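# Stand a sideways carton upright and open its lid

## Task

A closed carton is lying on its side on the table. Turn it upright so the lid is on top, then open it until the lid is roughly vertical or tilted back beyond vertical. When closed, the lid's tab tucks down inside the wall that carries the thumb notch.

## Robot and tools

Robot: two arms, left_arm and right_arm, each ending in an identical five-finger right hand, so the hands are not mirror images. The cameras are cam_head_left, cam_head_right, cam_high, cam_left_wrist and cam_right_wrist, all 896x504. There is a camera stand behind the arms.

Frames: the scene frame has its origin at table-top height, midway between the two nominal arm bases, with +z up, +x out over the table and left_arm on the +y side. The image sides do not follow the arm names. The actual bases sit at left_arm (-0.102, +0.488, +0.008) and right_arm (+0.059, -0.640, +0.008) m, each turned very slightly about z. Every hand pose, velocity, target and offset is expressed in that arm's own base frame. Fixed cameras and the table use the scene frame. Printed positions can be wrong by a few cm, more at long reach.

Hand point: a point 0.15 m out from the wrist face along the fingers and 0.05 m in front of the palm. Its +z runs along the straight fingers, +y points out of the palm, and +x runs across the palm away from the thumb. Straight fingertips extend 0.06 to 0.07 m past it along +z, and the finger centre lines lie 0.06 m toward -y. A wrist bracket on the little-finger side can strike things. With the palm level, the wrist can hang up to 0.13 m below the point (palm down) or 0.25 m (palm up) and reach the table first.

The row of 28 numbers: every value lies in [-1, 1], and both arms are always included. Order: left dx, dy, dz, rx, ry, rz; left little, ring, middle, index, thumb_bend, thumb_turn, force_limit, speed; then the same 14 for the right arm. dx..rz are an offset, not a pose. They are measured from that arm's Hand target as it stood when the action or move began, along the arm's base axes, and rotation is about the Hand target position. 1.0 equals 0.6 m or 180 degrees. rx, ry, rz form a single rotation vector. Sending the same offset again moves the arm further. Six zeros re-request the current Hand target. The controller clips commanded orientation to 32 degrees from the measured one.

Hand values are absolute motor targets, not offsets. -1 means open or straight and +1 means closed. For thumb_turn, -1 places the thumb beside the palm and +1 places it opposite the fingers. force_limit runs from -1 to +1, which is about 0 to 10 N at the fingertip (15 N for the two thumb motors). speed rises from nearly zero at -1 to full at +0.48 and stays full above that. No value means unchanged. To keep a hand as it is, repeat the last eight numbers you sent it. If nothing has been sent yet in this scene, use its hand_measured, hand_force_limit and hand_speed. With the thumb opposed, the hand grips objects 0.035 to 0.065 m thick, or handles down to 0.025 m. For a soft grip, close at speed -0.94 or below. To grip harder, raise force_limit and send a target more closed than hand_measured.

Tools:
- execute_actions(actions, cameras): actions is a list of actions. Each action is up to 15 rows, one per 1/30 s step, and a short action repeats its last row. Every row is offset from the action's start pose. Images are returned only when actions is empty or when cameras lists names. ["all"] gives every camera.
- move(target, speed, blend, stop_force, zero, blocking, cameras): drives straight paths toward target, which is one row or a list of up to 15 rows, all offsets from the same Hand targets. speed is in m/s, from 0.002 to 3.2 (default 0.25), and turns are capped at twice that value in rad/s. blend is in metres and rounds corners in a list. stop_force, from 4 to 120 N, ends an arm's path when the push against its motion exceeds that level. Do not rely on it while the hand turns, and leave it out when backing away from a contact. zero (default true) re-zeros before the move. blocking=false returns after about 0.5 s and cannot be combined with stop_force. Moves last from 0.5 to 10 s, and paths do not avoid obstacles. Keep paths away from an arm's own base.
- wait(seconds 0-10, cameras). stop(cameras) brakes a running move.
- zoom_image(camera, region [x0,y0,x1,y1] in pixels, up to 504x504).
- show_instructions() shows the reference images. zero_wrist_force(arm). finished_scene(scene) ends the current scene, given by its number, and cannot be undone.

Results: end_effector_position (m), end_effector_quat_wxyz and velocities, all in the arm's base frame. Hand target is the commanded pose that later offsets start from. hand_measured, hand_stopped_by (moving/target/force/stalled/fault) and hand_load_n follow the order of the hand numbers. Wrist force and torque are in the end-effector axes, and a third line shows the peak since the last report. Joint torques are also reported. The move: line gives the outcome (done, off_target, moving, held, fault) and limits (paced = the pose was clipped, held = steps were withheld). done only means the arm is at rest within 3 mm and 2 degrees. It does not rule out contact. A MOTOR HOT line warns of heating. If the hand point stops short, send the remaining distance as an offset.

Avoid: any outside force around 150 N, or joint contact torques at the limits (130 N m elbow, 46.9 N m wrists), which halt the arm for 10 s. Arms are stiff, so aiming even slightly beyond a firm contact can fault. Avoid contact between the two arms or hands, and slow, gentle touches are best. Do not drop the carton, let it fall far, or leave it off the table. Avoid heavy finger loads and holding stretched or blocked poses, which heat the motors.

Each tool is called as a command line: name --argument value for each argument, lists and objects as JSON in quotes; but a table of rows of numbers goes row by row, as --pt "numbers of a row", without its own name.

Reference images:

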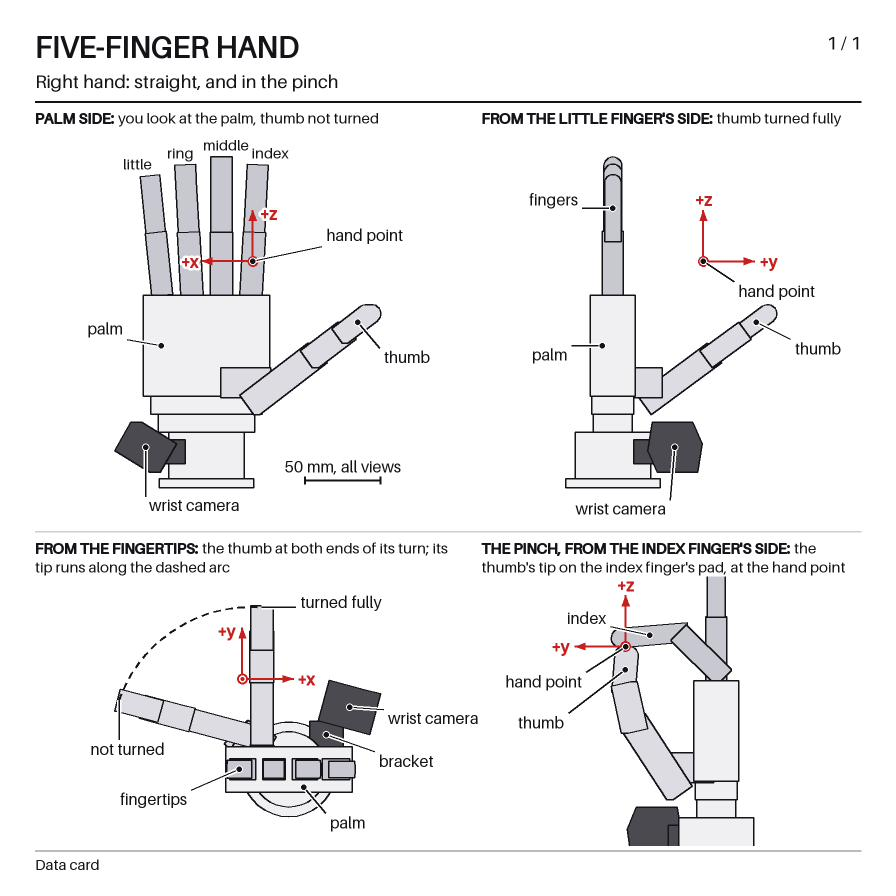

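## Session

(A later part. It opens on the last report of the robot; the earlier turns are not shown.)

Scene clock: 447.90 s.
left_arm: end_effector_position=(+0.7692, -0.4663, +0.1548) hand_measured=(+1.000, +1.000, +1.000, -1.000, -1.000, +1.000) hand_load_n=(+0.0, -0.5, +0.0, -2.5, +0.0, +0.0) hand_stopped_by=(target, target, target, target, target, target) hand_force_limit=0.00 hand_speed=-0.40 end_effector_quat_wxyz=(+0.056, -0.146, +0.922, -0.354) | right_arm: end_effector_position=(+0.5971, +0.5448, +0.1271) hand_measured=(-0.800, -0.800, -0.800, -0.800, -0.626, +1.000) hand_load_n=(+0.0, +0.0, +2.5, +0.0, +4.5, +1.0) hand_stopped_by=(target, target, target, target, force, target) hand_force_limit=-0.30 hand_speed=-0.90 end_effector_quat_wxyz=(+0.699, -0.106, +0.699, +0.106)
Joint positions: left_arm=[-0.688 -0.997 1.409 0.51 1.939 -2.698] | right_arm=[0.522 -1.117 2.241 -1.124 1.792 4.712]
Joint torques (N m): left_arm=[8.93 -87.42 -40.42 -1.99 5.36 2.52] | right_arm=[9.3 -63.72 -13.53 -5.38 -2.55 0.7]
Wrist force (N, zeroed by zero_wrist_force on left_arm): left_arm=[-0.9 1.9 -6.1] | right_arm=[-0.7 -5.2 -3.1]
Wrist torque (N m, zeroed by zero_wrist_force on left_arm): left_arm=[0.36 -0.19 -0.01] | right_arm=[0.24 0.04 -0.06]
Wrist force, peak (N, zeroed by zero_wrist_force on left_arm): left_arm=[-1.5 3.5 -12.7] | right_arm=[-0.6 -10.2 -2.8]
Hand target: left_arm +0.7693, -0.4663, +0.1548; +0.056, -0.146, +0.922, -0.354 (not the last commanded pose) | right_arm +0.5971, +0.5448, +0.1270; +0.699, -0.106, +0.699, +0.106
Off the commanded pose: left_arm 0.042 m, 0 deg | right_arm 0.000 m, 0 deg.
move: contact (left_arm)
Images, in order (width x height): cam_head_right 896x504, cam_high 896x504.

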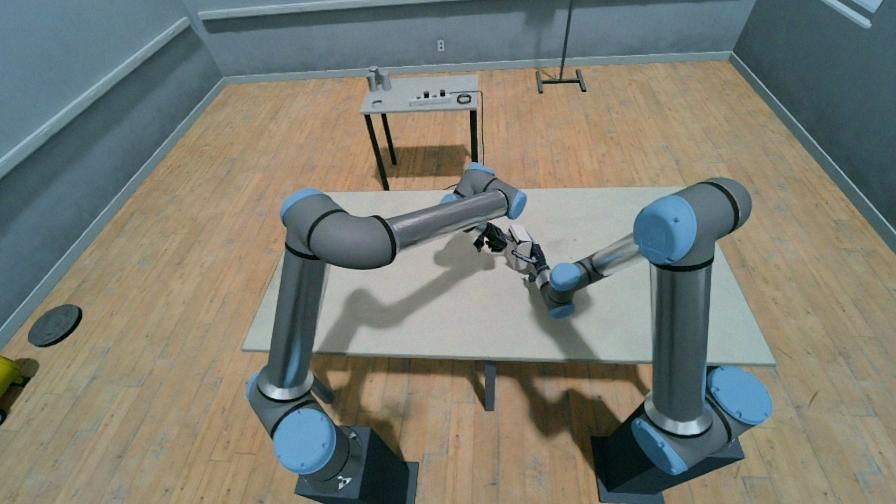

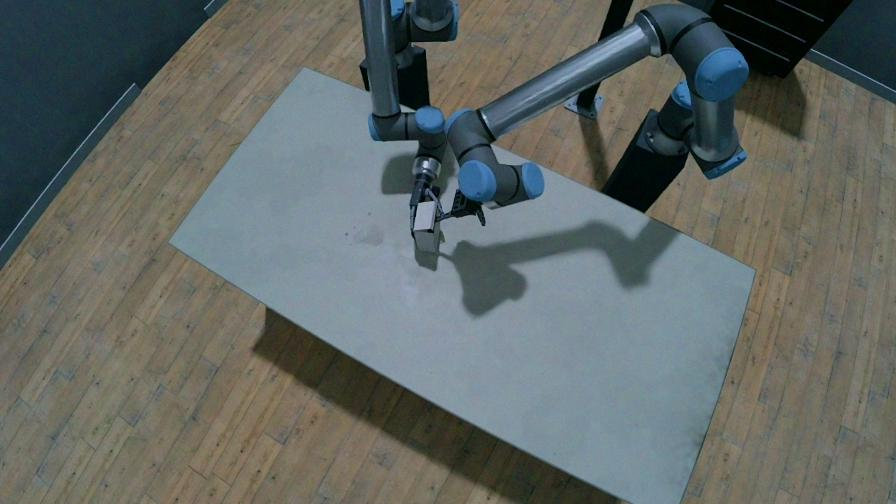

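move --target '[0.001,-0.0032,0.025,0,0,0,1,1,1,-1,-1,1,0,-0.4,0,0,0,0,0,0,-0.8,-0.8,-0.8,-0.8,0.3,1,-0.3,-0.9]' --speed 0.03 --stop_force 8 --cameras '["cam_high","cam_head_right"]'

zoom_image --camera "cam_high" --region '[400, 190, 460, 260]'

zoom_image --camera "cam_head_right" --region '[490, 215, 550, 265]'

Scene clock: 454.70 s.
left_arm: end_effector_position=(+0.7699, -0.4682, +0.1698) hand_measured=(+1.000, +1.000, +1.000, -1.000, -1.000, +1.000) hand_load_n=(+0.0, +0.0, +0.0, +0.0, +0.0, +0.0) hand_stopped_by=(target, target, target, target, target, target) hand_force_limit=0.00 hand_speed=-0.40 end_effector_quat_wxyz=(+0.056, -0.146, +0.922, -0.354) | right_arm: end_effector_position=(+0.5971, +0.5448, +0.1271) hand_measured=(-0.800, -0.800, -0.800, -0.800, -0.626, +1.000) hand_load_n=(+0.0, +0.0, +1.0, +0.0, +5.5, +1.0) hand_stopped_by=(target, target, target, target, force, target) hand_force_limit=-0.30 hand_speed=-0.90 end_effector_quat_wxyz=(+0.699, -0.106, +0.699, +0.106)
Joint positions: left_arm=[-0.689 -1.004 1.393 0.533 1.938 -2.699] | right_arm=[0.522 -1.117 2.241 -1.124 1.792 4.712]
Joint torques (N m): left_arm=[-8.4 -71.52 -26.69 -1.39 -2.18 0.7] | right_arm=[8.33 -60.59 -13.46 -5.15 -2.67 0.49]
Wrist force (N, zeroed by zero_wrist_force on left_arm): left_arm=[0.3 -0.1 -0.5] | right_arm=[-0.5 -0.2 -1.9]
Wrist torque (N m, zeroed by zero_wrist_force on left_arm): left_arm=[0.05 -0.05 0.14] | right_arm=[0.18 0.04 0.05]
Wrist force, peak (N, zeroed by zero_wrist_force on left_arm): left_arm=[-1.1 2.0 -6.4] | right_arm=[-1.0 -5.9 -2.8]
Hand target: left_arm +0.7699, -0.4682, +0.1698; +0.056, -0.146, +0.922, -0.354 | right_arm +0.5971, +0.5448, +0.1270; +0.699, -0.106, +0.699, +0.106
Off the commanded pose: left_arm 0.000 m, 0 deg | right_arm 0.000 m, 0 deg.
move: done
Images, in order (width x height): cam_head_right 896x504, cam_high 896x504.

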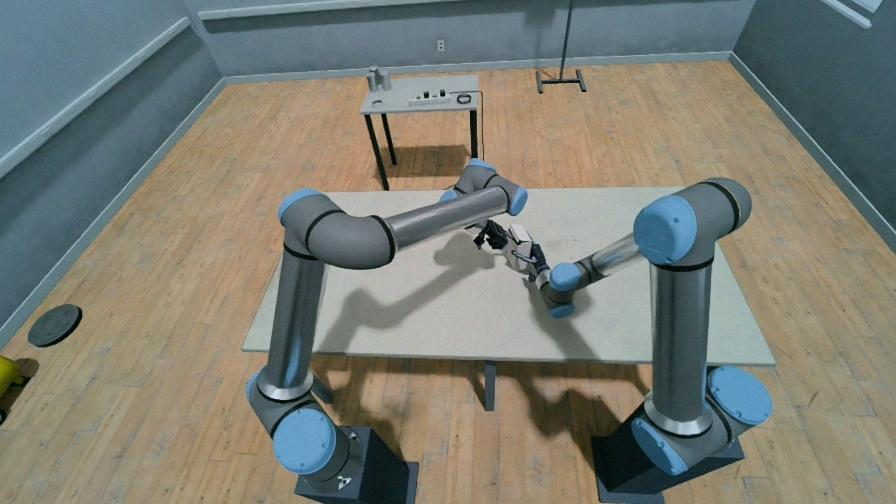

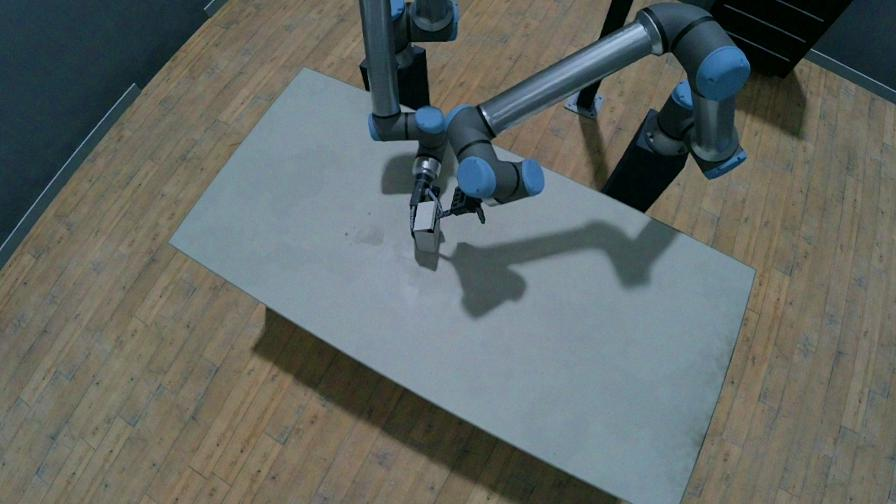

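Scaled by 7.200 from the camera's 896x504 image, which has a finer 1280x720 frame.

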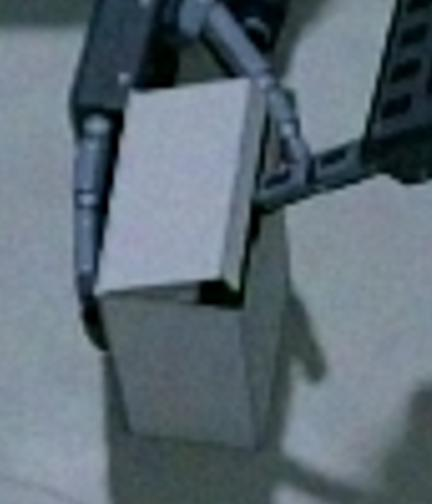

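Scaled by 8.400 from the camera's 896x504 image, which has a finer 1280x720 frame.

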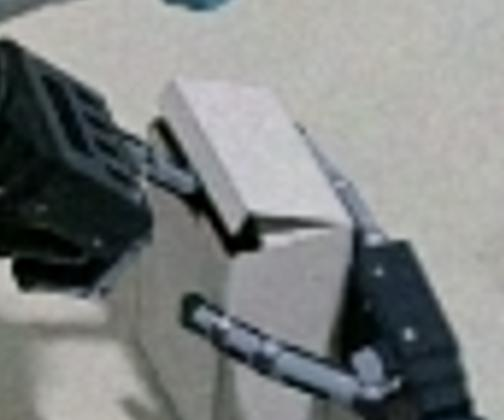

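move --target '[0.0103,-0.0317,0,0,0,0,1,1,1,-1,-1,1,0,-0.4,0,0,0,0,0,0,-0.8,-0.8,-0.8,-0.8,0.3,1,-0.3,-0.9]' --speed 0.03 --stop_force 5 --cameras '["cam_high","cam_head_right"]'

zoom_image --camera "cam_high" --region '[400, 190, 460, 260]'

zoom_image --camera "cam_head_right" --region '[490, 215, 550, 265]'

Scene clock: 458.43 s.
left_arm: end_effector_position=(+0.7760, -0.4872, +0.1698) hand_measured=(+1.000, +1.000, +1.000, -1.000, -1.000, +1.000) hand_load_n=(+0.0, +0.0, +0.0, +0.0, +0.0, +0.0) hand_stopped_by=(target, target, target, target, target, target) hand_force_limit=0.00 hand_speed=-0.40 end_effector_quat_wxyz=(+0.056, -0.146, +0.922, -0.354) | right_arm: end_effector_position=(+0.5971, +0.5448, +0.1271) hand_measured=(-0.800, -0.800, -0.800, -0.800, -0.626, +1.000) hand_load_n=(+0.0, +0.0, +1.0, +0.0, +5.5, +1.0) hand_stopped_by=(target, target, target, target, force, target) hand_force_limit=-0.30 hand_speed=-0.90 end_effector_quat_wxyz=(+0.699, -0.106, +0.699, +0.106)
Joint positions: left_arm=[-0.703 -0.982 1.357 0.543 1.93 -2.711] | right_arm=[0.522 -1.117 2.241 -1.124 1.792 4.712]
Joint torques (N m): left_arm=[11.68 -105.88 -27.04 -1.5 1.75 1.71] | right_arm=[7.57 -57.75 -13.72 -5.1 -2.47 0.53]
Wrist force (N, zeroed by zero_wrist_force on left_arm): left_arm=[0.4 0.0 -0.5] | right_arm=[-0.3 0.0 -1.9]
Wrist torque (N m, zeroed by zero_wrist_force on left_arm): left_arm=[0.06 -0.07 0.15] | right_arm=[0.21 0.00 0.07]
Wrist force, peak (N, zeroed by zero_wrist_force on left_arm): left_arm=[0.9 0.1 -0.4] | right_arm=[-0.1 -0.2 -2.4]
Hand target: left_arm +0.7760, -0.4872, +0.1698; +0.056, -0.146, +0.922, -0.354 | right_arm +0.5971, +0.5448, +0.1270; +0.699, -0.106, +0.699, +0.106
Off the commanded pose: left_arm 0.000 m, 0 deg | right_arm 0.000 m, 0 deg.
move: done
Images, in order (width x height): cam_head_right 896x504, cam_high 896x504.

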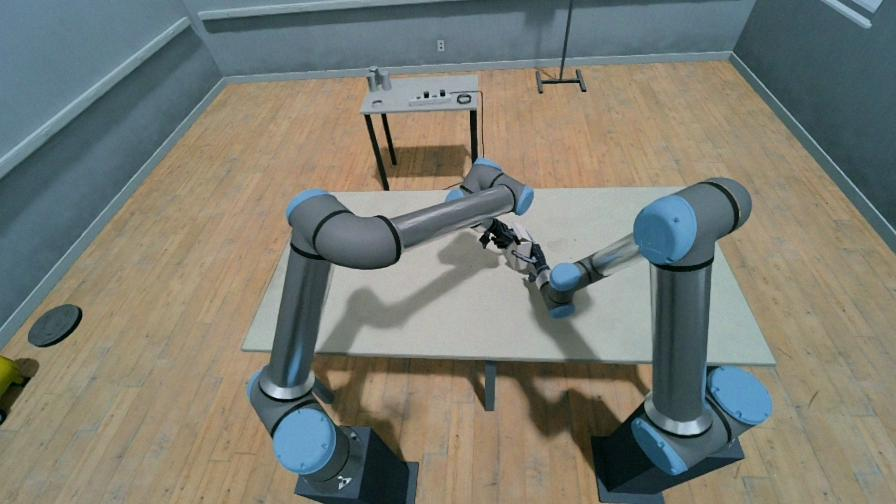

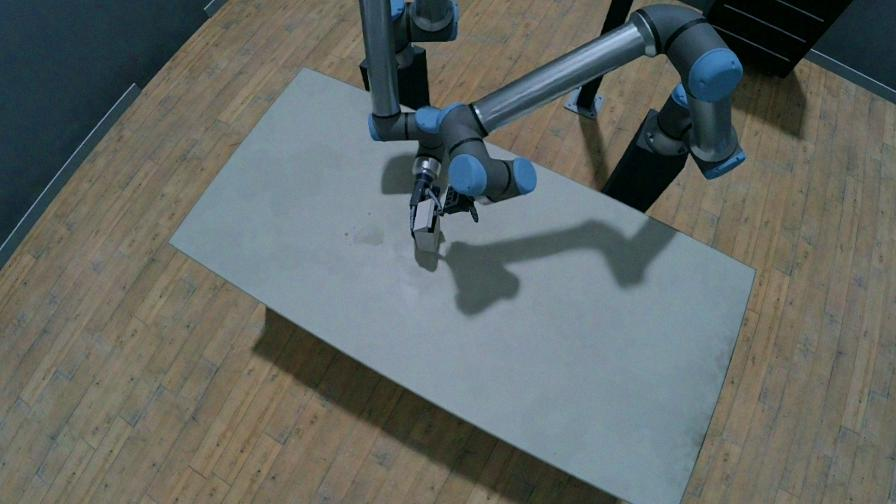

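Scaled by 7.200 from the camera's 896x504 image, which has a finer 1280x720 frame.

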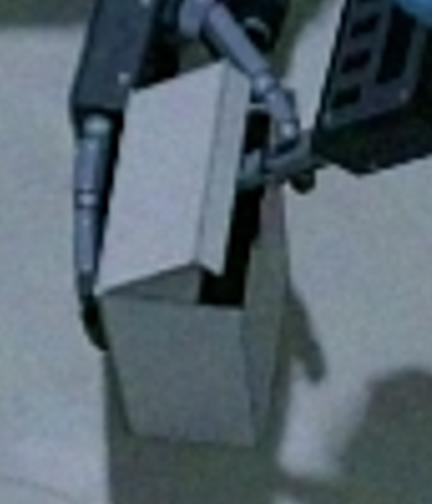

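Scaled by 8.400 from the camera's 896x504 image, which has a finer 1280x720 frame.

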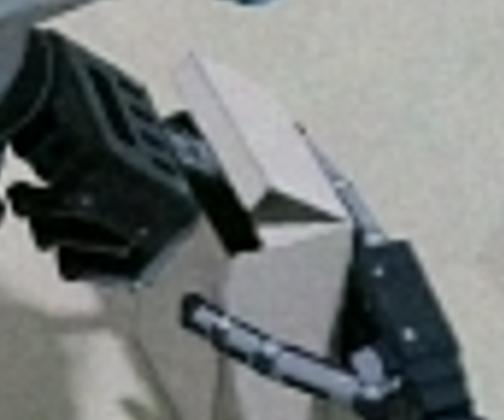

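move --pt "0.0051 -0.0159 0.05 0 0 0 1 1 1 -1 -1 1 0 -0.4 0 0 0 0 0 0 -0.8 -0.8 -0.8 -0.8 0.3 1 -0.3 -0.9" --pt "0.0231 -0.0713 0.06 0 0 0 1 1 1 -1 -1 1 0 -0.4 0 0 0 0 0 0 -0.8 -0.8 -0.8 -0.8 0.3 1 -0.3 -0.9" --speed 0.04 --stop_force 6 --cameras '["cam_high","cam_head_right"]'

zoom_image --camera "cam_high" --region '[400, 190, 460, 260]'

zoom_image --camera "cam_head_right" --region '[490, 215, 550, 265]'

Scene clock: 464.93 s.
left_arm: end_effector_position=(+0.7899, -0.5300, +0.2058) hand_measured=(+1.000, +1.000, +1.000, -1.000, -1.000, +1.000) hand_load_n=(+0.0, +0.0, -0.5, +0.0, +0.0, +0.0) hand_stopped_by=(target, target, target, target, target, target) hand_force_limit=0.00 hand_speed=-0.40 end_effector_quat_wxyz=(+0.056, -0.146, +0.922, -0.354) | right_arm: end_effector_position=(+0.5971, +0.5448, +0.1271) hand_measured=(-0.800, -0.800, -0.800, -0.800, -0.626, +1.000) hand_load_n=(+0.0, +0.0, +1.0, +0.0, +5.5, +1.0) hand_stopped_by=(target, target, target, target, force, target) hand_force_limit=-0.30 hand_speed=-0.90 end_effector_quat_wxyz=(+0.699, -0.106, +0.699, +0.106)
Joint positions: left_arm=[-0.732 -0.95 1.235 0.624 1.912 -2.735] | right_arm=[0.522 -1.117 2.241 -1.124 1.792 4.712]
Joint torques (N m): left_arm=[11 -109.29 -27.96 -1.38 1.92 1.97] | right_arm=[7.37 -52.83 -14.2 -4.82 -2.79 0.26]
Wrist force (N, zeroed by zero_wrist_force on left_arm): left_arm=[0.4 0.0 -0.2] | right_arm=[-0.8 -0.3 -1.5]
Wrist torque (N m, zeroed by zero_wrist_force on left_arm): left_arm=[0.06 -0.07 0.16] | right_arm=[0.14 0.08 0.03]
Wrist force, peak (N, zeroed by zero_wrist_force on left_arm): left_arm=[0.7 0.3 -0.8] | right_arm=[-0.1 -0.4 -2.3]
Hand target: left_arm +0.7899, -0.5300, +0.2058; +0.056, -0.146, +0.922, -0.354 | right_arm +0.5971, +0.5448, +0.1270; +0.699, -0.106, +0.699, +0.106
Off the commanded pose: left_arm 0.000 m, 0 deg | right_arm 0.000 m, 0 deg.
move: done
Images, in order (width x height): cam_head_right 896x504, cam_high 896x504.

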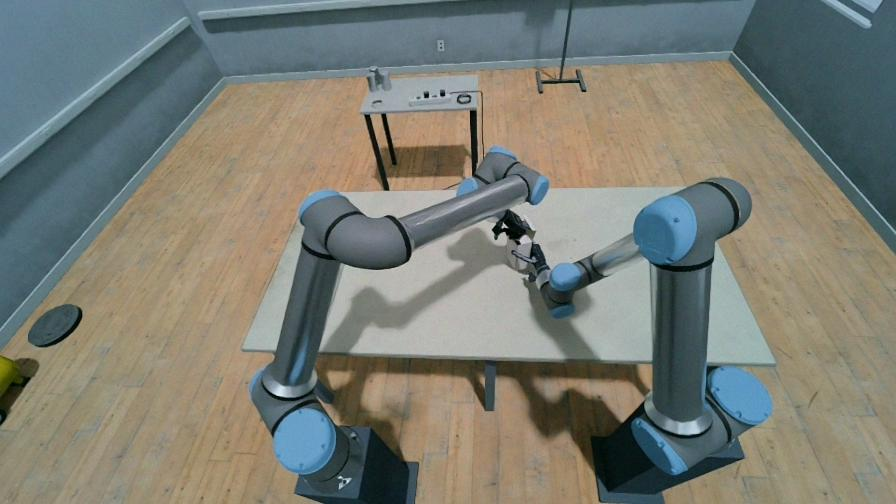

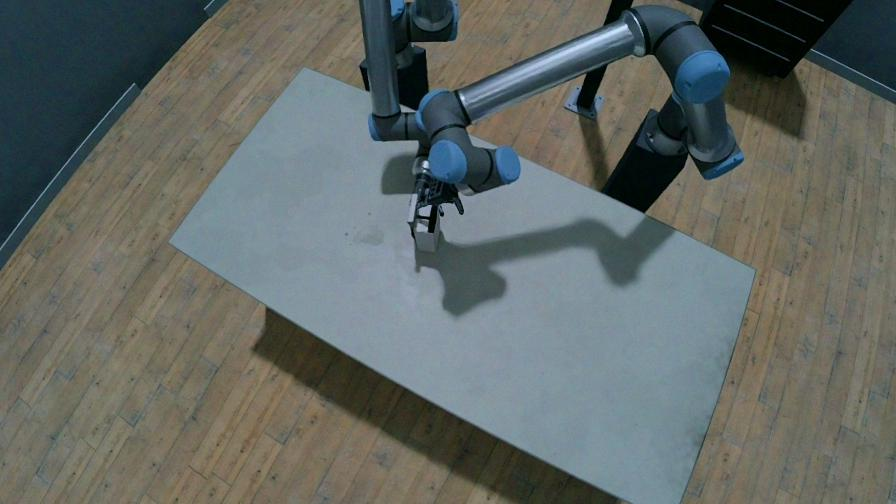

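Scaled by 7.200 from the camera's 896x504 image, which has a finer 1280x720 frame.

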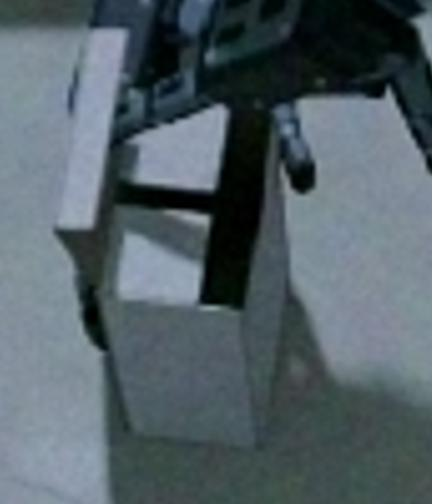

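Scaled by 8.400 from the camera's 896x504 image, which has a finer 1280x720 frame.

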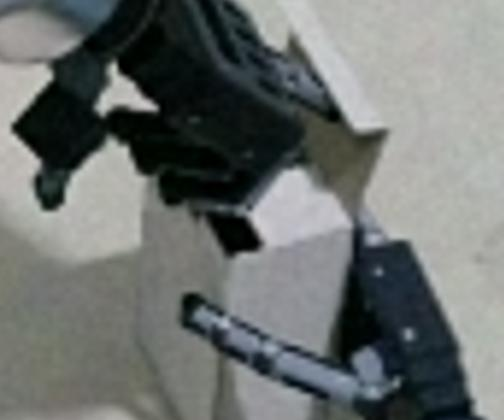

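move --target '[0.0195,-0.0602,0.012,0,0,0,1,1,1,-1,-1,1,0,-0.4,0,0,0,0,0,0,-0.8,-0.8,-0.8,-0.8,0.3,1,-0.3,-0.9]' --speed 0.04 --stop_force 6 --cameras '["cam_high","cam_head_right"]'

zoom_image --camera "cam_high" --region '[400, 190, 460, 260]'

zoom_image --camera "cam_head_right" --region '[490, 215, 550, 265]'

Scene clock: 469.57 s.
left_arm: end_effector_position=(+0.8016, -0.5661, +0.2130) hand_measured=(+1.000, +1.000, +1.000, -1.000, -1.000, +1.000) hand_load_n=(+0.0, +0.5, +0.0, +0.0, +0.0, +0.0) hand_stopped_by=(target, target, target, target, target, target) hand_force_limit=0.00 hand_speed=-0.40 end_effector_quat_wxyz=(+0.056, -0.146, +0.922, -0.354) | right_arm: end_effector_position=(+0.5971, +0.5448, +0.1271) hand_measured=(-0.800, -0.800, -0.800, -0.800, -0.626, +1.000) hand_load_n=(+0.0, +0.0, +1.0, +0.0, +5.5, +1.0) hand_stopped_by=(target, target, target, target, force, target) hand_force_limit=-0.30 hand_speed=-0.90 end_effector_quat_wxyz=(+0.699, -0.106, +0.699, +0.106)
Joint positions: left_arm=[-0.755 -0.905 1.146 0.662 1.898 -2.754] | right_arm=[0.522 -1.117 2.241 -1.124 1.792 4.712]
Joint torques (N m): left_arm=[13.99 -112.85 -28.7 -1.29 1.97 2.06] | right_arm=[6.56 -48.57 -15.1 -4.64 -2.46 0.33]
Wrist force (N, zeroed by zero_wrist_force on left_arm): left_arm=[0.5 0.6 -0.3] | right_arm=[-0.4 -0.4 -1.5]
Wrist torque (N m, zeroed by zero_wrist_force on left_arm): left_arm=[0.15 -0.06 0.17] | right_arm=[0.07 0.06 0.08]
Wrist force, peak (N, zeroed by zero_wrist_force on left_arm): left_arm=[0.2 1.8 0.3] | right_arm=[-0.8 -0.5 -2.4]
Hand target: left_arm +0.8016, -0.5661, +0.2130; +0.056, -0.146, +0.922, -0.354 | right_arm +0.5971, +0.5448, +0.1270; +0.699, -0.106, +0.699, +0.106
Off the commanded pose: left_arm 0.000 m, 0 deg | right_arm 0.000 m, 0 deg.
move: done
Images, in order (width x height): cam_head_right 896x504, cam_high 896x504.

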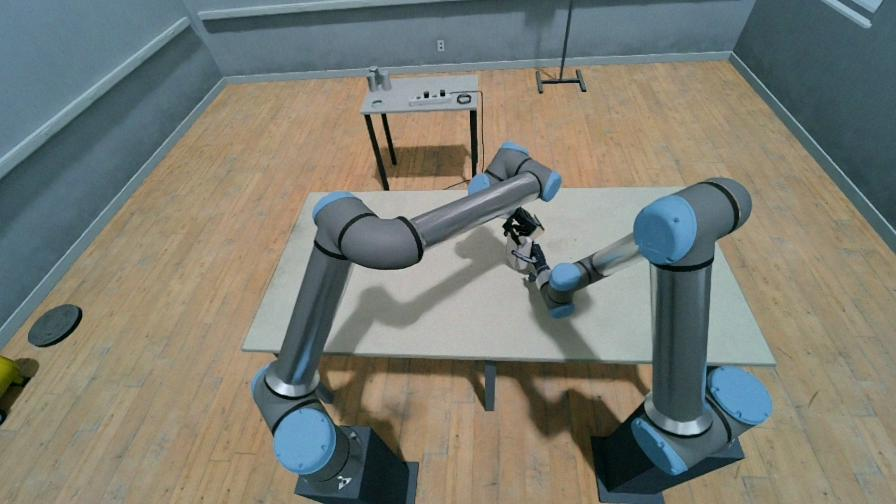

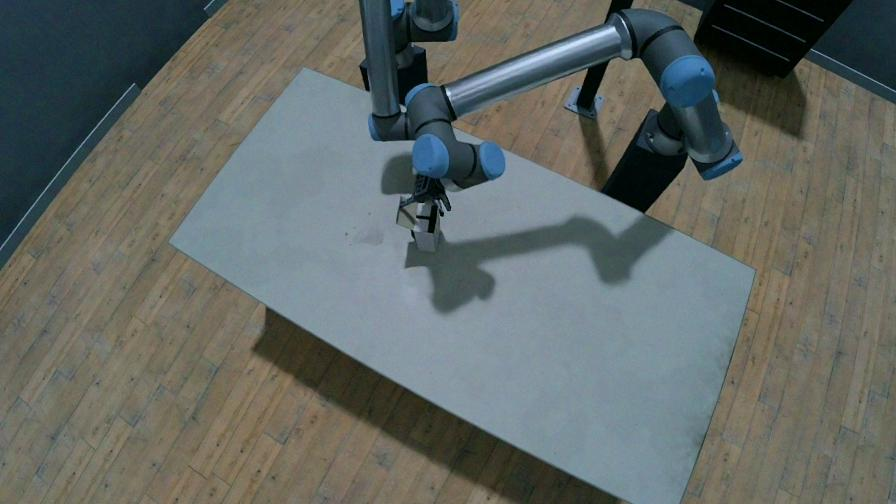

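Scaled by 7.200 from the camera's 896x504 image, which has a finer 1280x720 frame.

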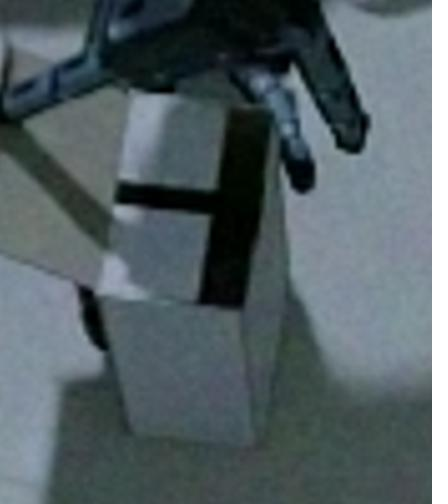

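Scaled by 8.400 from the camera's 896x504 image, which has a finer 1280x720 frame.

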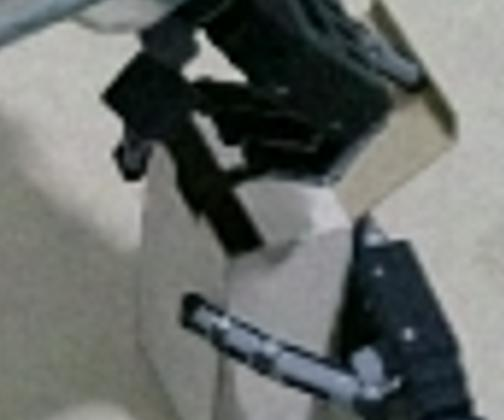

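move --pt "-0.0206 0.0634 0.02 0 0 0 1 1 1 -1 -1 1 0 -0.4 0 0 0 0 0 0 -0.8 -0.8 -0.8 -0.8 0.3 1 -0.3 -0.9" --pt "-0.0925 0.2854 0.1 0 0 0 1 1 1 -1 -1 1 0 -0.4 0 0 0 0 0 0 -0.8 -0.8 -0.8 -0.8 0.3 1 -0.3 -0.9" --speed '[0.1,0.25]' --blend 0.02 --cameras '["cam_high","cam_head_right","cam_head_left"]'

zoom_image --camera "cam_high" --region '[390, 180, 450, 260]'

zoom_image --camera "cam_head_right" --region '[490, 215, 560, 275]'

Scene clock: 472.77 s.
left_arm: end_effector_position=(+0.7461, -0.3949, +0.2730) hand_measured=(+1.000, +1.000, +1.000, -1.000, -1.000, +1.000) hand_load_n=(+0.0, +0.0, +0.0, -0.5, +0.0, +0.0) hand_stopped_by=(target, target, target, target, target, target) hand_force_limit=0.00 hand_speed=-0.40 end_effector_quat_wxyz=(+0.056, -0.146, +0.922, -0.354) | right_arm: end_effector_position=(+0.5971, +0.5448, +0.1271) hand_measured=(-0.800, -0.800, -0.800, -0.800, -0.626, +1.000) hand_load_n=(+0.0, +0.0, +1.5, +0.5, +5.5, +1.0) hand_stopped_by=(target, target, target, target, force, target) hand_force_limit=-0.30 hand_speed=-0.90 end_effector_quat_wxyz=(+0.699, -0.106, +0.699, +0.106)
Joint positions: left_arm=[-0.63 -1.14 1.415 0.666 1.974 -2.648] | right_arm=[0.522 -1.117 2.241 -1.124 1.792 4.712]
Joint torques (N m): left_arm=[0.7 -78.41 -37.39 -0.76 -2.85 -0.69] | right_arm=[7.23 -45.08 -14.52 -4.57 -1.91 0.48]
Wrist force (N, zeroed by zero_wrist_force on left_arm): left_arm=[-0.1 0.1 0.2] | right_arm=[-0.1 -0.1 -1.8]
Wrist torque (N m, zeroed by zero_wrist_force on left_arm): left_arm=[0.02 -0.01 0.08] | right_arm=[0.13 0.02 0.11]
Wrist force, peak (N, zeroed by zero_wrist_force on left_arm): left_arm=[-0.1 1.0 -2.2] | right_arm=[0.2 0.1 -2.2]
Hand target: left_arm +0.7461, -0.3949, +0.2730; +0.056, -0.146, +0.922, -0.354 | right_arm +0.5971, +0.5448, +0.1270; +0.699, -0.106, +0.699, +0.106
Off the commanded pose: left_arm 0.000 m, 0 deg | right_arm 0.000 m, 0 deg.
move: done
Images, in order (width x height): cam_head_left 896x504, cam_head_right 896x504, cam_high 896x504.

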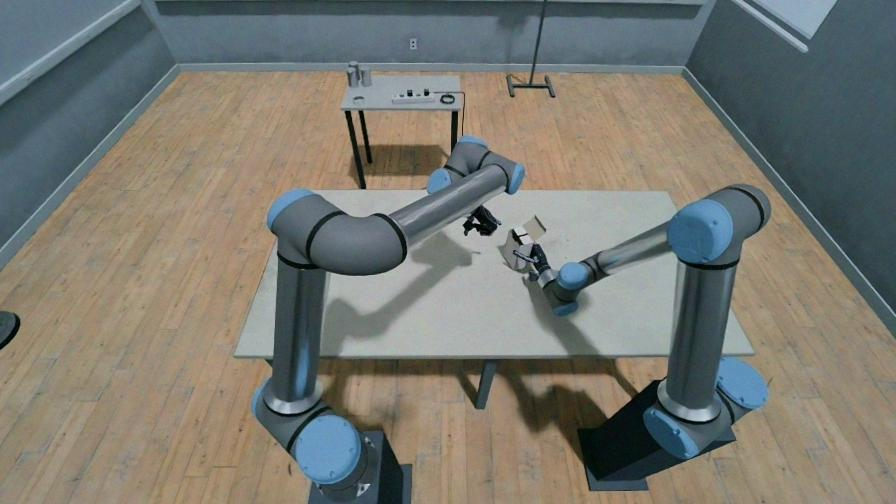

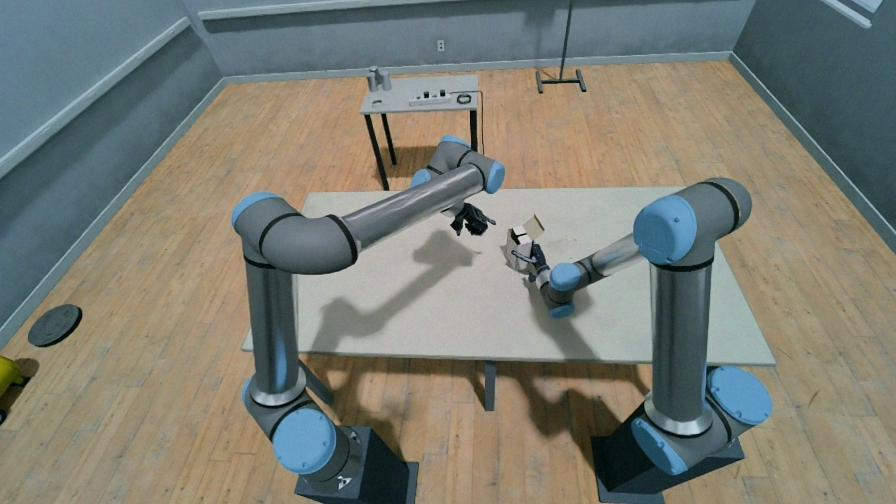

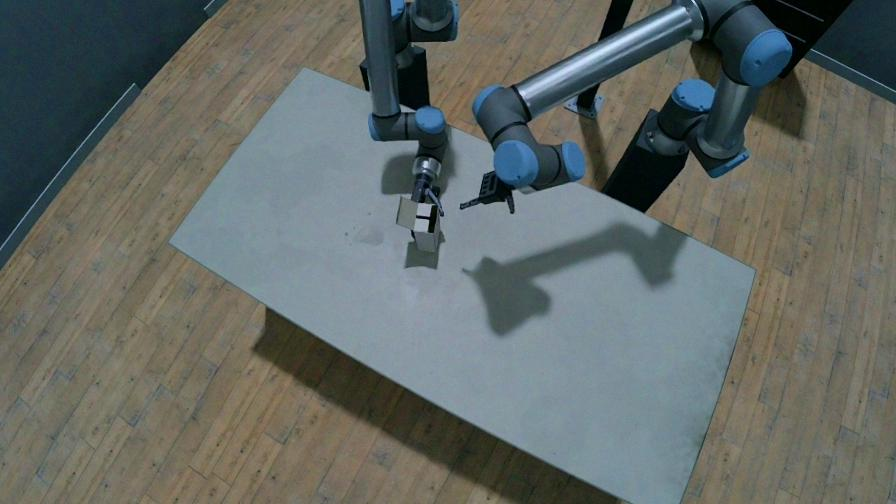

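Scaled by 6.300 from the camera's 896x504 image, which has a finer 1280x720 frame.

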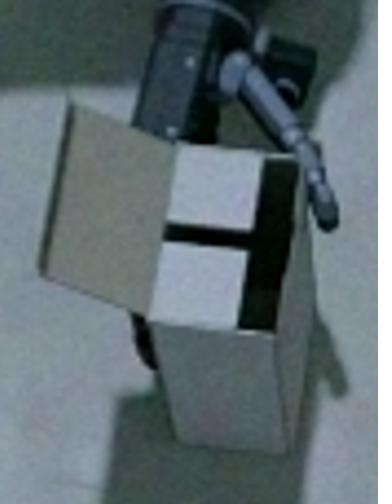

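Scaled by 7.200 from the camera's 896x504 image, which has a finer 1280x720 frame.

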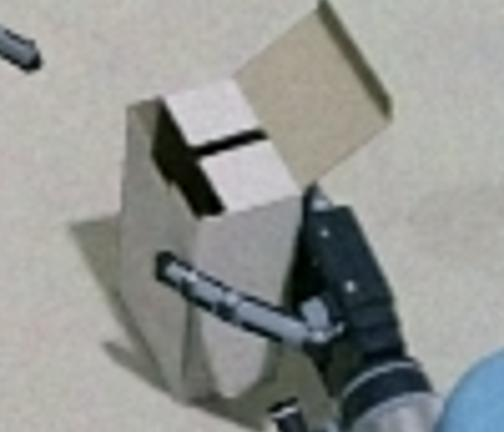

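move --target '[0,0,0,0,0,0,1,1,1,-1,-1,1,0,-0.4,0,0,0,0,0,0,-0.8,-0.8,-0.8,-0.8,-1,1,-0.3,-0.8]' --speed 0.1 --cameras '["cam_high","cam_head_right"]'

zoom_image --camera "cam_high" --region '[390, 180, 450, 260]'

zoom_image --camera "cam_head_right" --region '[490, 215, 560, 275]'

Scene clock: 475.33 s.
left_arm: end_effector_position=(+0.7461, -0.3949, +0.2730) hand_measured=(+1.000, +1.000, +1.000, -1.000, -1.000, +1.000) hand_load_n=(+0.0, +0.0, +0.0, +0.0, +0.0, +0.0) hand_stopped_by=(target, target, target, target, target, target) hand_force_limit=0.00 hand_speed=-0.40 end_effector_quat_wxyz=(+0.056, -0.146, +0.922, -0.354) | right_arm: end_effector_position=(+0.5971, +0.5448, +0.1270) hand_measured=(-0.800, -0.800, -0.800, -0.800, -1.000, +1.000) hand_load_n=(+0.0, +0.0, +0.0, +0.5, +0.0, -0.5) hand_stopped_by=(target, target, target, target, target, target) hand_force_limit=-0.30 hand_speed=-0.80 end_effector_quat_wxyz=(+0.699, -0.106, +0.699, +0.106)
Joint positions: left_arm=[-0.63 -1.14 1.415 0.666 1.974 -2.648] | right_arm=[0.522 -1.117 2.241 -1.124 1.792 4.712]
Joint torques (N m): left_arm=[1.2 -91.88 -27.51 -0.73 -2.95 0.87] | right_arm=[7.55 -47.11 -15.26 -4.51 -1.1 0.49]
Wrist force (N, zeroed by zero_wrist_force on left_arm): left_arm=[0.2 0.0 0.1] | right_arm=[0.8 -0.2 -1.7]
Wrist torque (N m, zeroed by zero_wrist_force on left_arm): left_arm=[0.01 -0.04 0.09] | right_arm=[0.14 0.00 0.13]
Wrist force, peak (N, zeroed by zero_wrist_force on left_arm): left_arm=[-0.1 0.4 0.5] | right_arm=[0.5 -0.2 -2.4]
Hand target: left_arm +0.7461, -0.3949, +0.2730; +0.056, -0.146, +0.922, -0.354 | right_arm +0.5971, +0.5448, +0.1270; +0.699, -0.106, +0.699, +0.106
Off the commanded pose: left_arm 0.000 m, 0 deg | right_arm 0.000 m, 0 deg.
move: done
Images, in order (width x height): cam_head_right 896x504, cam_high 896x504.

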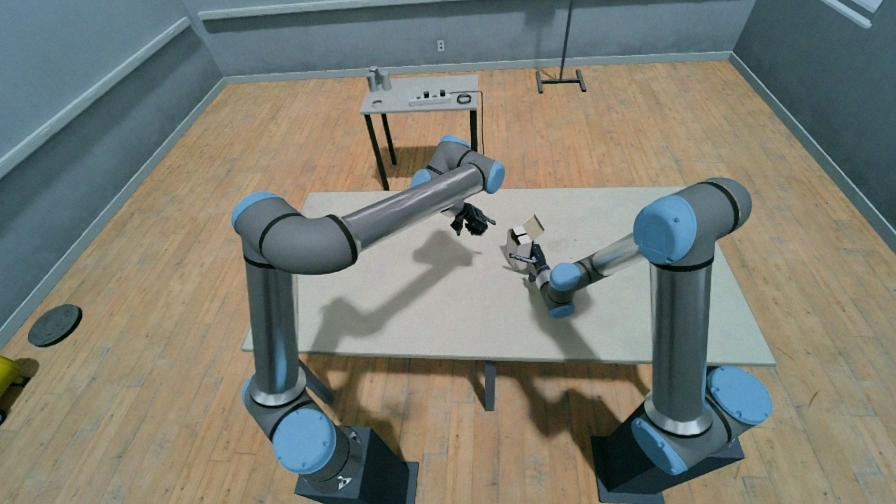

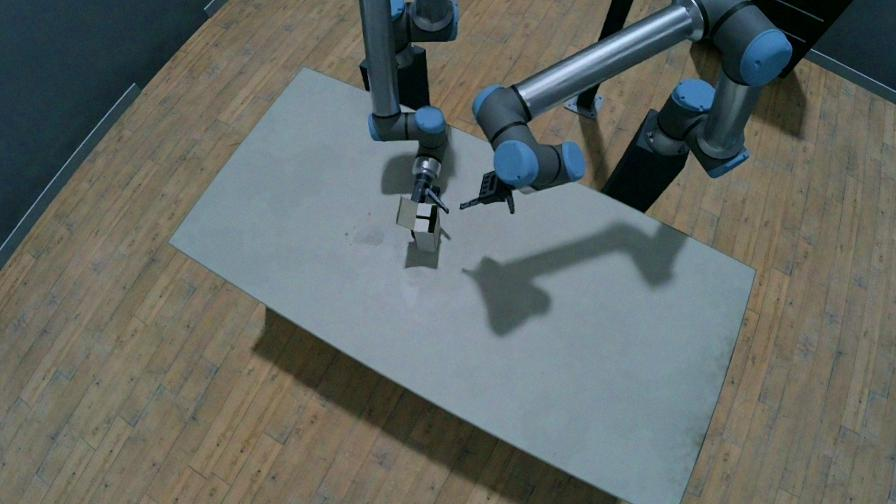

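Scaled by 6.300 from the camera's 896x504 image, which has a finer 1280x720 frame.

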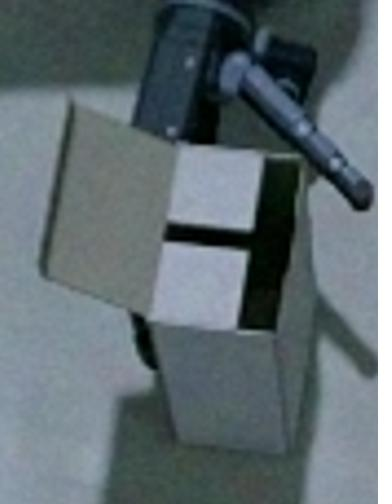

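Scaled by 7.200 from the camera's 896x504 image, which has a finer 1280x720 frame.

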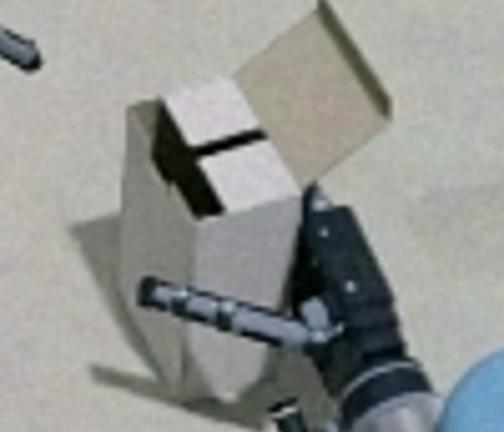

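move --pt "0 0 0 0 0 0 1 1 1 -1 -1 1 0 -0.4 0.00397 -0.01273 0 0 0 0 -0.8 -0.8 -0.8 -0.8 -1 1 -0.3 -0.8" --pt "0 0 0 0 0 0 1 1 1 -1 -1 1 0 -0.4 -0.1551 -0.0623 0 0 0 0 -0.8 -0.8 -0.8 -0.8 -1 1 -0.3 -0.8" --speed '[0.02,0.06]' --stop_force 5 --cameras '["cam_high","cam_head_right"]'

zoom_image --camera "cam_high" --region '[390, 180, 450, 260]'

zoom_image --camera "cam_head_right" --region '[490, 215, 560, 275]'

Scene clock: 481.07 s.
left_arm: end_effector_position=(+0.7461, -0.3949, +0.2730) hand_measured=(+1.000, +1.000, +1.000, -1.000, -1.000, +1.000) hand_load_n=(+0.0, +0.0, +0.0, +0.0, +0.0, +0.0) hand_stopped_by=(target, target, target, target, target, target) hand_force_limit=0.00 hand_speed=-0.40 end_effector_quat_wxyz=(+0.056, -0.146, +0.922, -0.354) | right_arm: end_effector_position=(+0.5041, +0.5074, +0.1270) hand_measured=(-0.800, -0.800, -0.800, -0.800, -1.000, +1.000) hand_load_n=(+0.0, +0.0, +0.0, +0.0, +0.0, +0.0) hand_stopped_by=(target, target, target, target, target, target) hand_force_limit=-0.30 hand_speed=-0.80 end_effector_quat_wxyz=(+0.699, -0.106, +0.699, +0.106)
Joint positions: left_arm=[-0.63 -1.14 1.415 0.666 1.974 -2.648] | right_arm=[0.556 -1.199 2.413 -1.214 1.825 4.712]
Joint torques (N m): left_arm=[0.55 -89.26 -27.34 -1.07 -3.12 1.12] | right_arm=[-14.39 -32.39 -27.07 1.74 -2.45 0.41]
Wrist force (N, zeroed by zero_wrist_force on left_arm): left_arm=[-0.1 -0.1 0.2] | right_arm=[0.8 -0.3 -1.6]
Wrist torque (N m, zeroed by zero_wrist_force on left_arm): left_arm=[-0.01 0.00 0.08] | right_arm=[0.11 -0.02 0.13]
Wrist force, peak (N, zeroed by zero_wrist_force on left_arm): left_arm=[-0.4 -0.1 0.5] | right_arm=[0.6 0.1 -2.4]
Hand target: left_arm +0.7461, -0.3949, +0.2730; +0.056, -0.146, +0.922, -0.354 | right_arm +0.5041, +0.5074, +0.1270; +0.699, -0.106, +0.699, +0.106
Off the commanded pose: left_arm 0.000 m, 0 deg | right_arm 0.000 m, 0 deg.
move: done
Images, in order (width x height): cam_head_right 896x504, cam_high 896x504.

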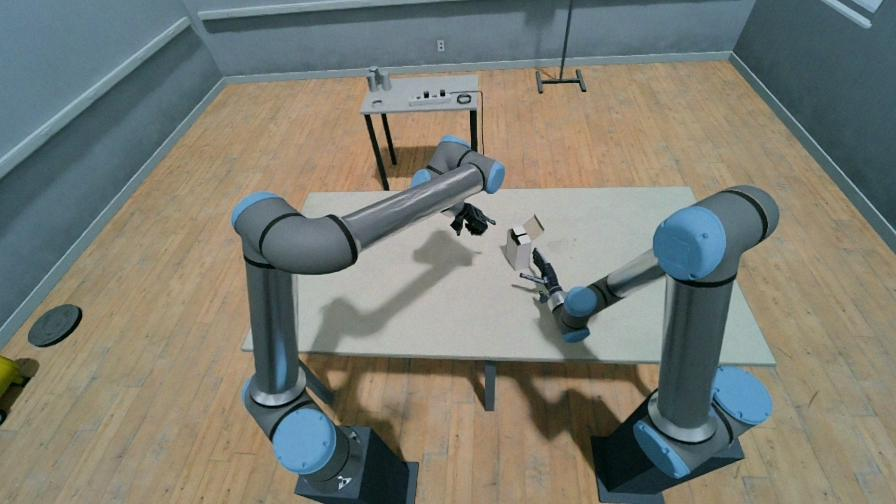

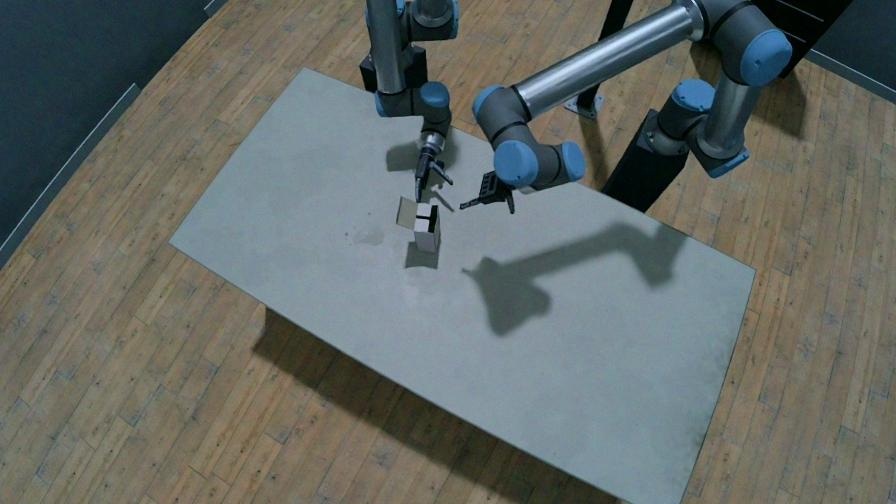

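Scaled by 6.300 from the camera's 896x504 image, which has a finer 1280x720 frame.

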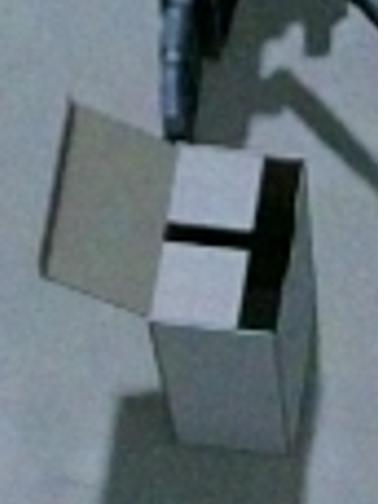

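Scaled by 7.200 from the camera's 896x504 image, which has a finer 1280x720 frame.

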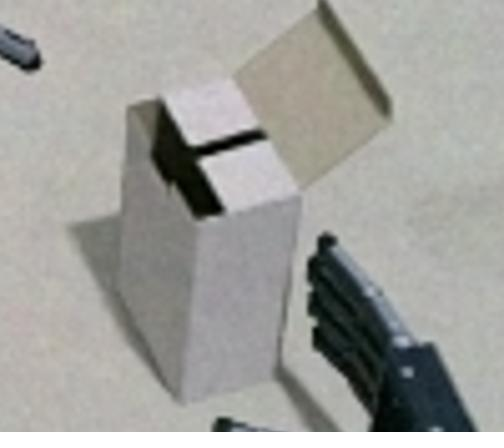

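move --target '[0,0,0,0,0,0,1,1,1,-1,-1,1,0,-0.4,-0.159,-0.0496,0,0,0,0,-0.8,-0.8,-0.8,-0.8,-1,1,-0.3,-0.8]' --speed 0.15 --cameras '["cam_high"]'

zoom_image --camera "cam_high" --region '[390, 180, 450, 260]'

Scene clock: 503.00 s.
left_arm: end_effector_position=(+0.7461, -0.3949, +0.2730) hand_measured=(+1.000, +1.000, +1.000, -1.000, -1.000, +1.000) hand_load_n=(+0.0, +0.0, +0.0, +0.0, -0.5, +0.0) hand_stopped_by=(target, target, target, target, target, target) hand_force_limit=0.00 hand_speed=-0.40 end_effector_quat_wxyz=(+0.056, -0.146, +0.922, -0.354) | right_arm: end_effector_position=(+0.4086, +0.4777, +0.1272) hand_measured=(-0.800, -0.800, -0.800, -0.800, -1.000, +1.000) hand_load_n=(+0.0, +0.0, +0.0, +0.0, +0.0, +0.0) hand_stopped_by=(target, target, target, target, target, target) hand_force_limit=-0.30 hand_speed=-0.80 end_effector_quat_wxyz=(+0.699, -0.106, +0.699, +0.106)
Joint positions: left_arm=[-0.63 -1.14 1.415 0.666 1.974 -2.648] | right_arm=[0.631 -1.269 2.561 -1.292 1.9 4.712]
Joint torques (N m): left_arm=[1.07 -92.14 -26.7 -1.17 -3.02 0.51] | right_arm=[-8.35 -22.94 -19.25 1.99 -2.47 0.92]
Wrist force (N, zeroed by zero_wrist_force on left_arm): left_arm=[-0.1 0.2 0.4] | right_arm=[1.0 -0.4 -1.3]
Wrist torque (N m, zeroed by zero_wrist_force on left_arm): left_arm=[0.02 -0.01 0.09] | right_arm=[0.08 -0.04 0.12]
Wrist force, peak (N, zeroed by zero_wrist_force on left_arm): left_arm=[-0.2 -0.4 0.6] | right_arm=[1.2 0.4 -3.2]
Hand target: left_arm +0.7461, -0.3949, +0.2730; +0.056, -0.146, +0.922, -0.354 | right_arm +0.4087, +0.4776, +0.1270; +0.699, -0.106, +0.699, +0.106
Off the commanded pose: left_arm 0.000 m, 0 deg | right_arm 0.000 m, 0 deg.
move: done
Images, in order (width x height): cam_high 896x504.

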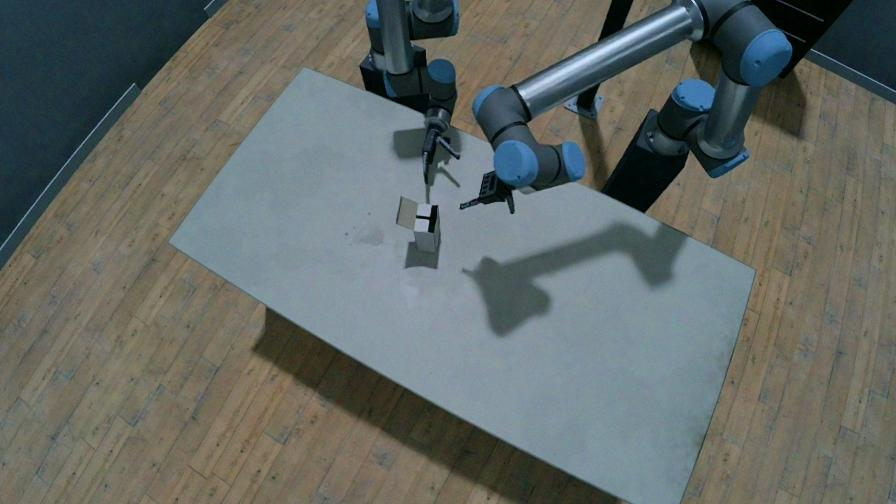

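Scaled by 6.300 from the camera's 896x504 image, which has a finer 1280x720 frame.

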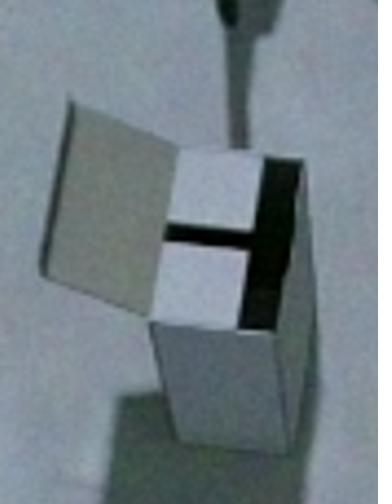

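finished_scene --scene 2

The scene is finished: the task was done.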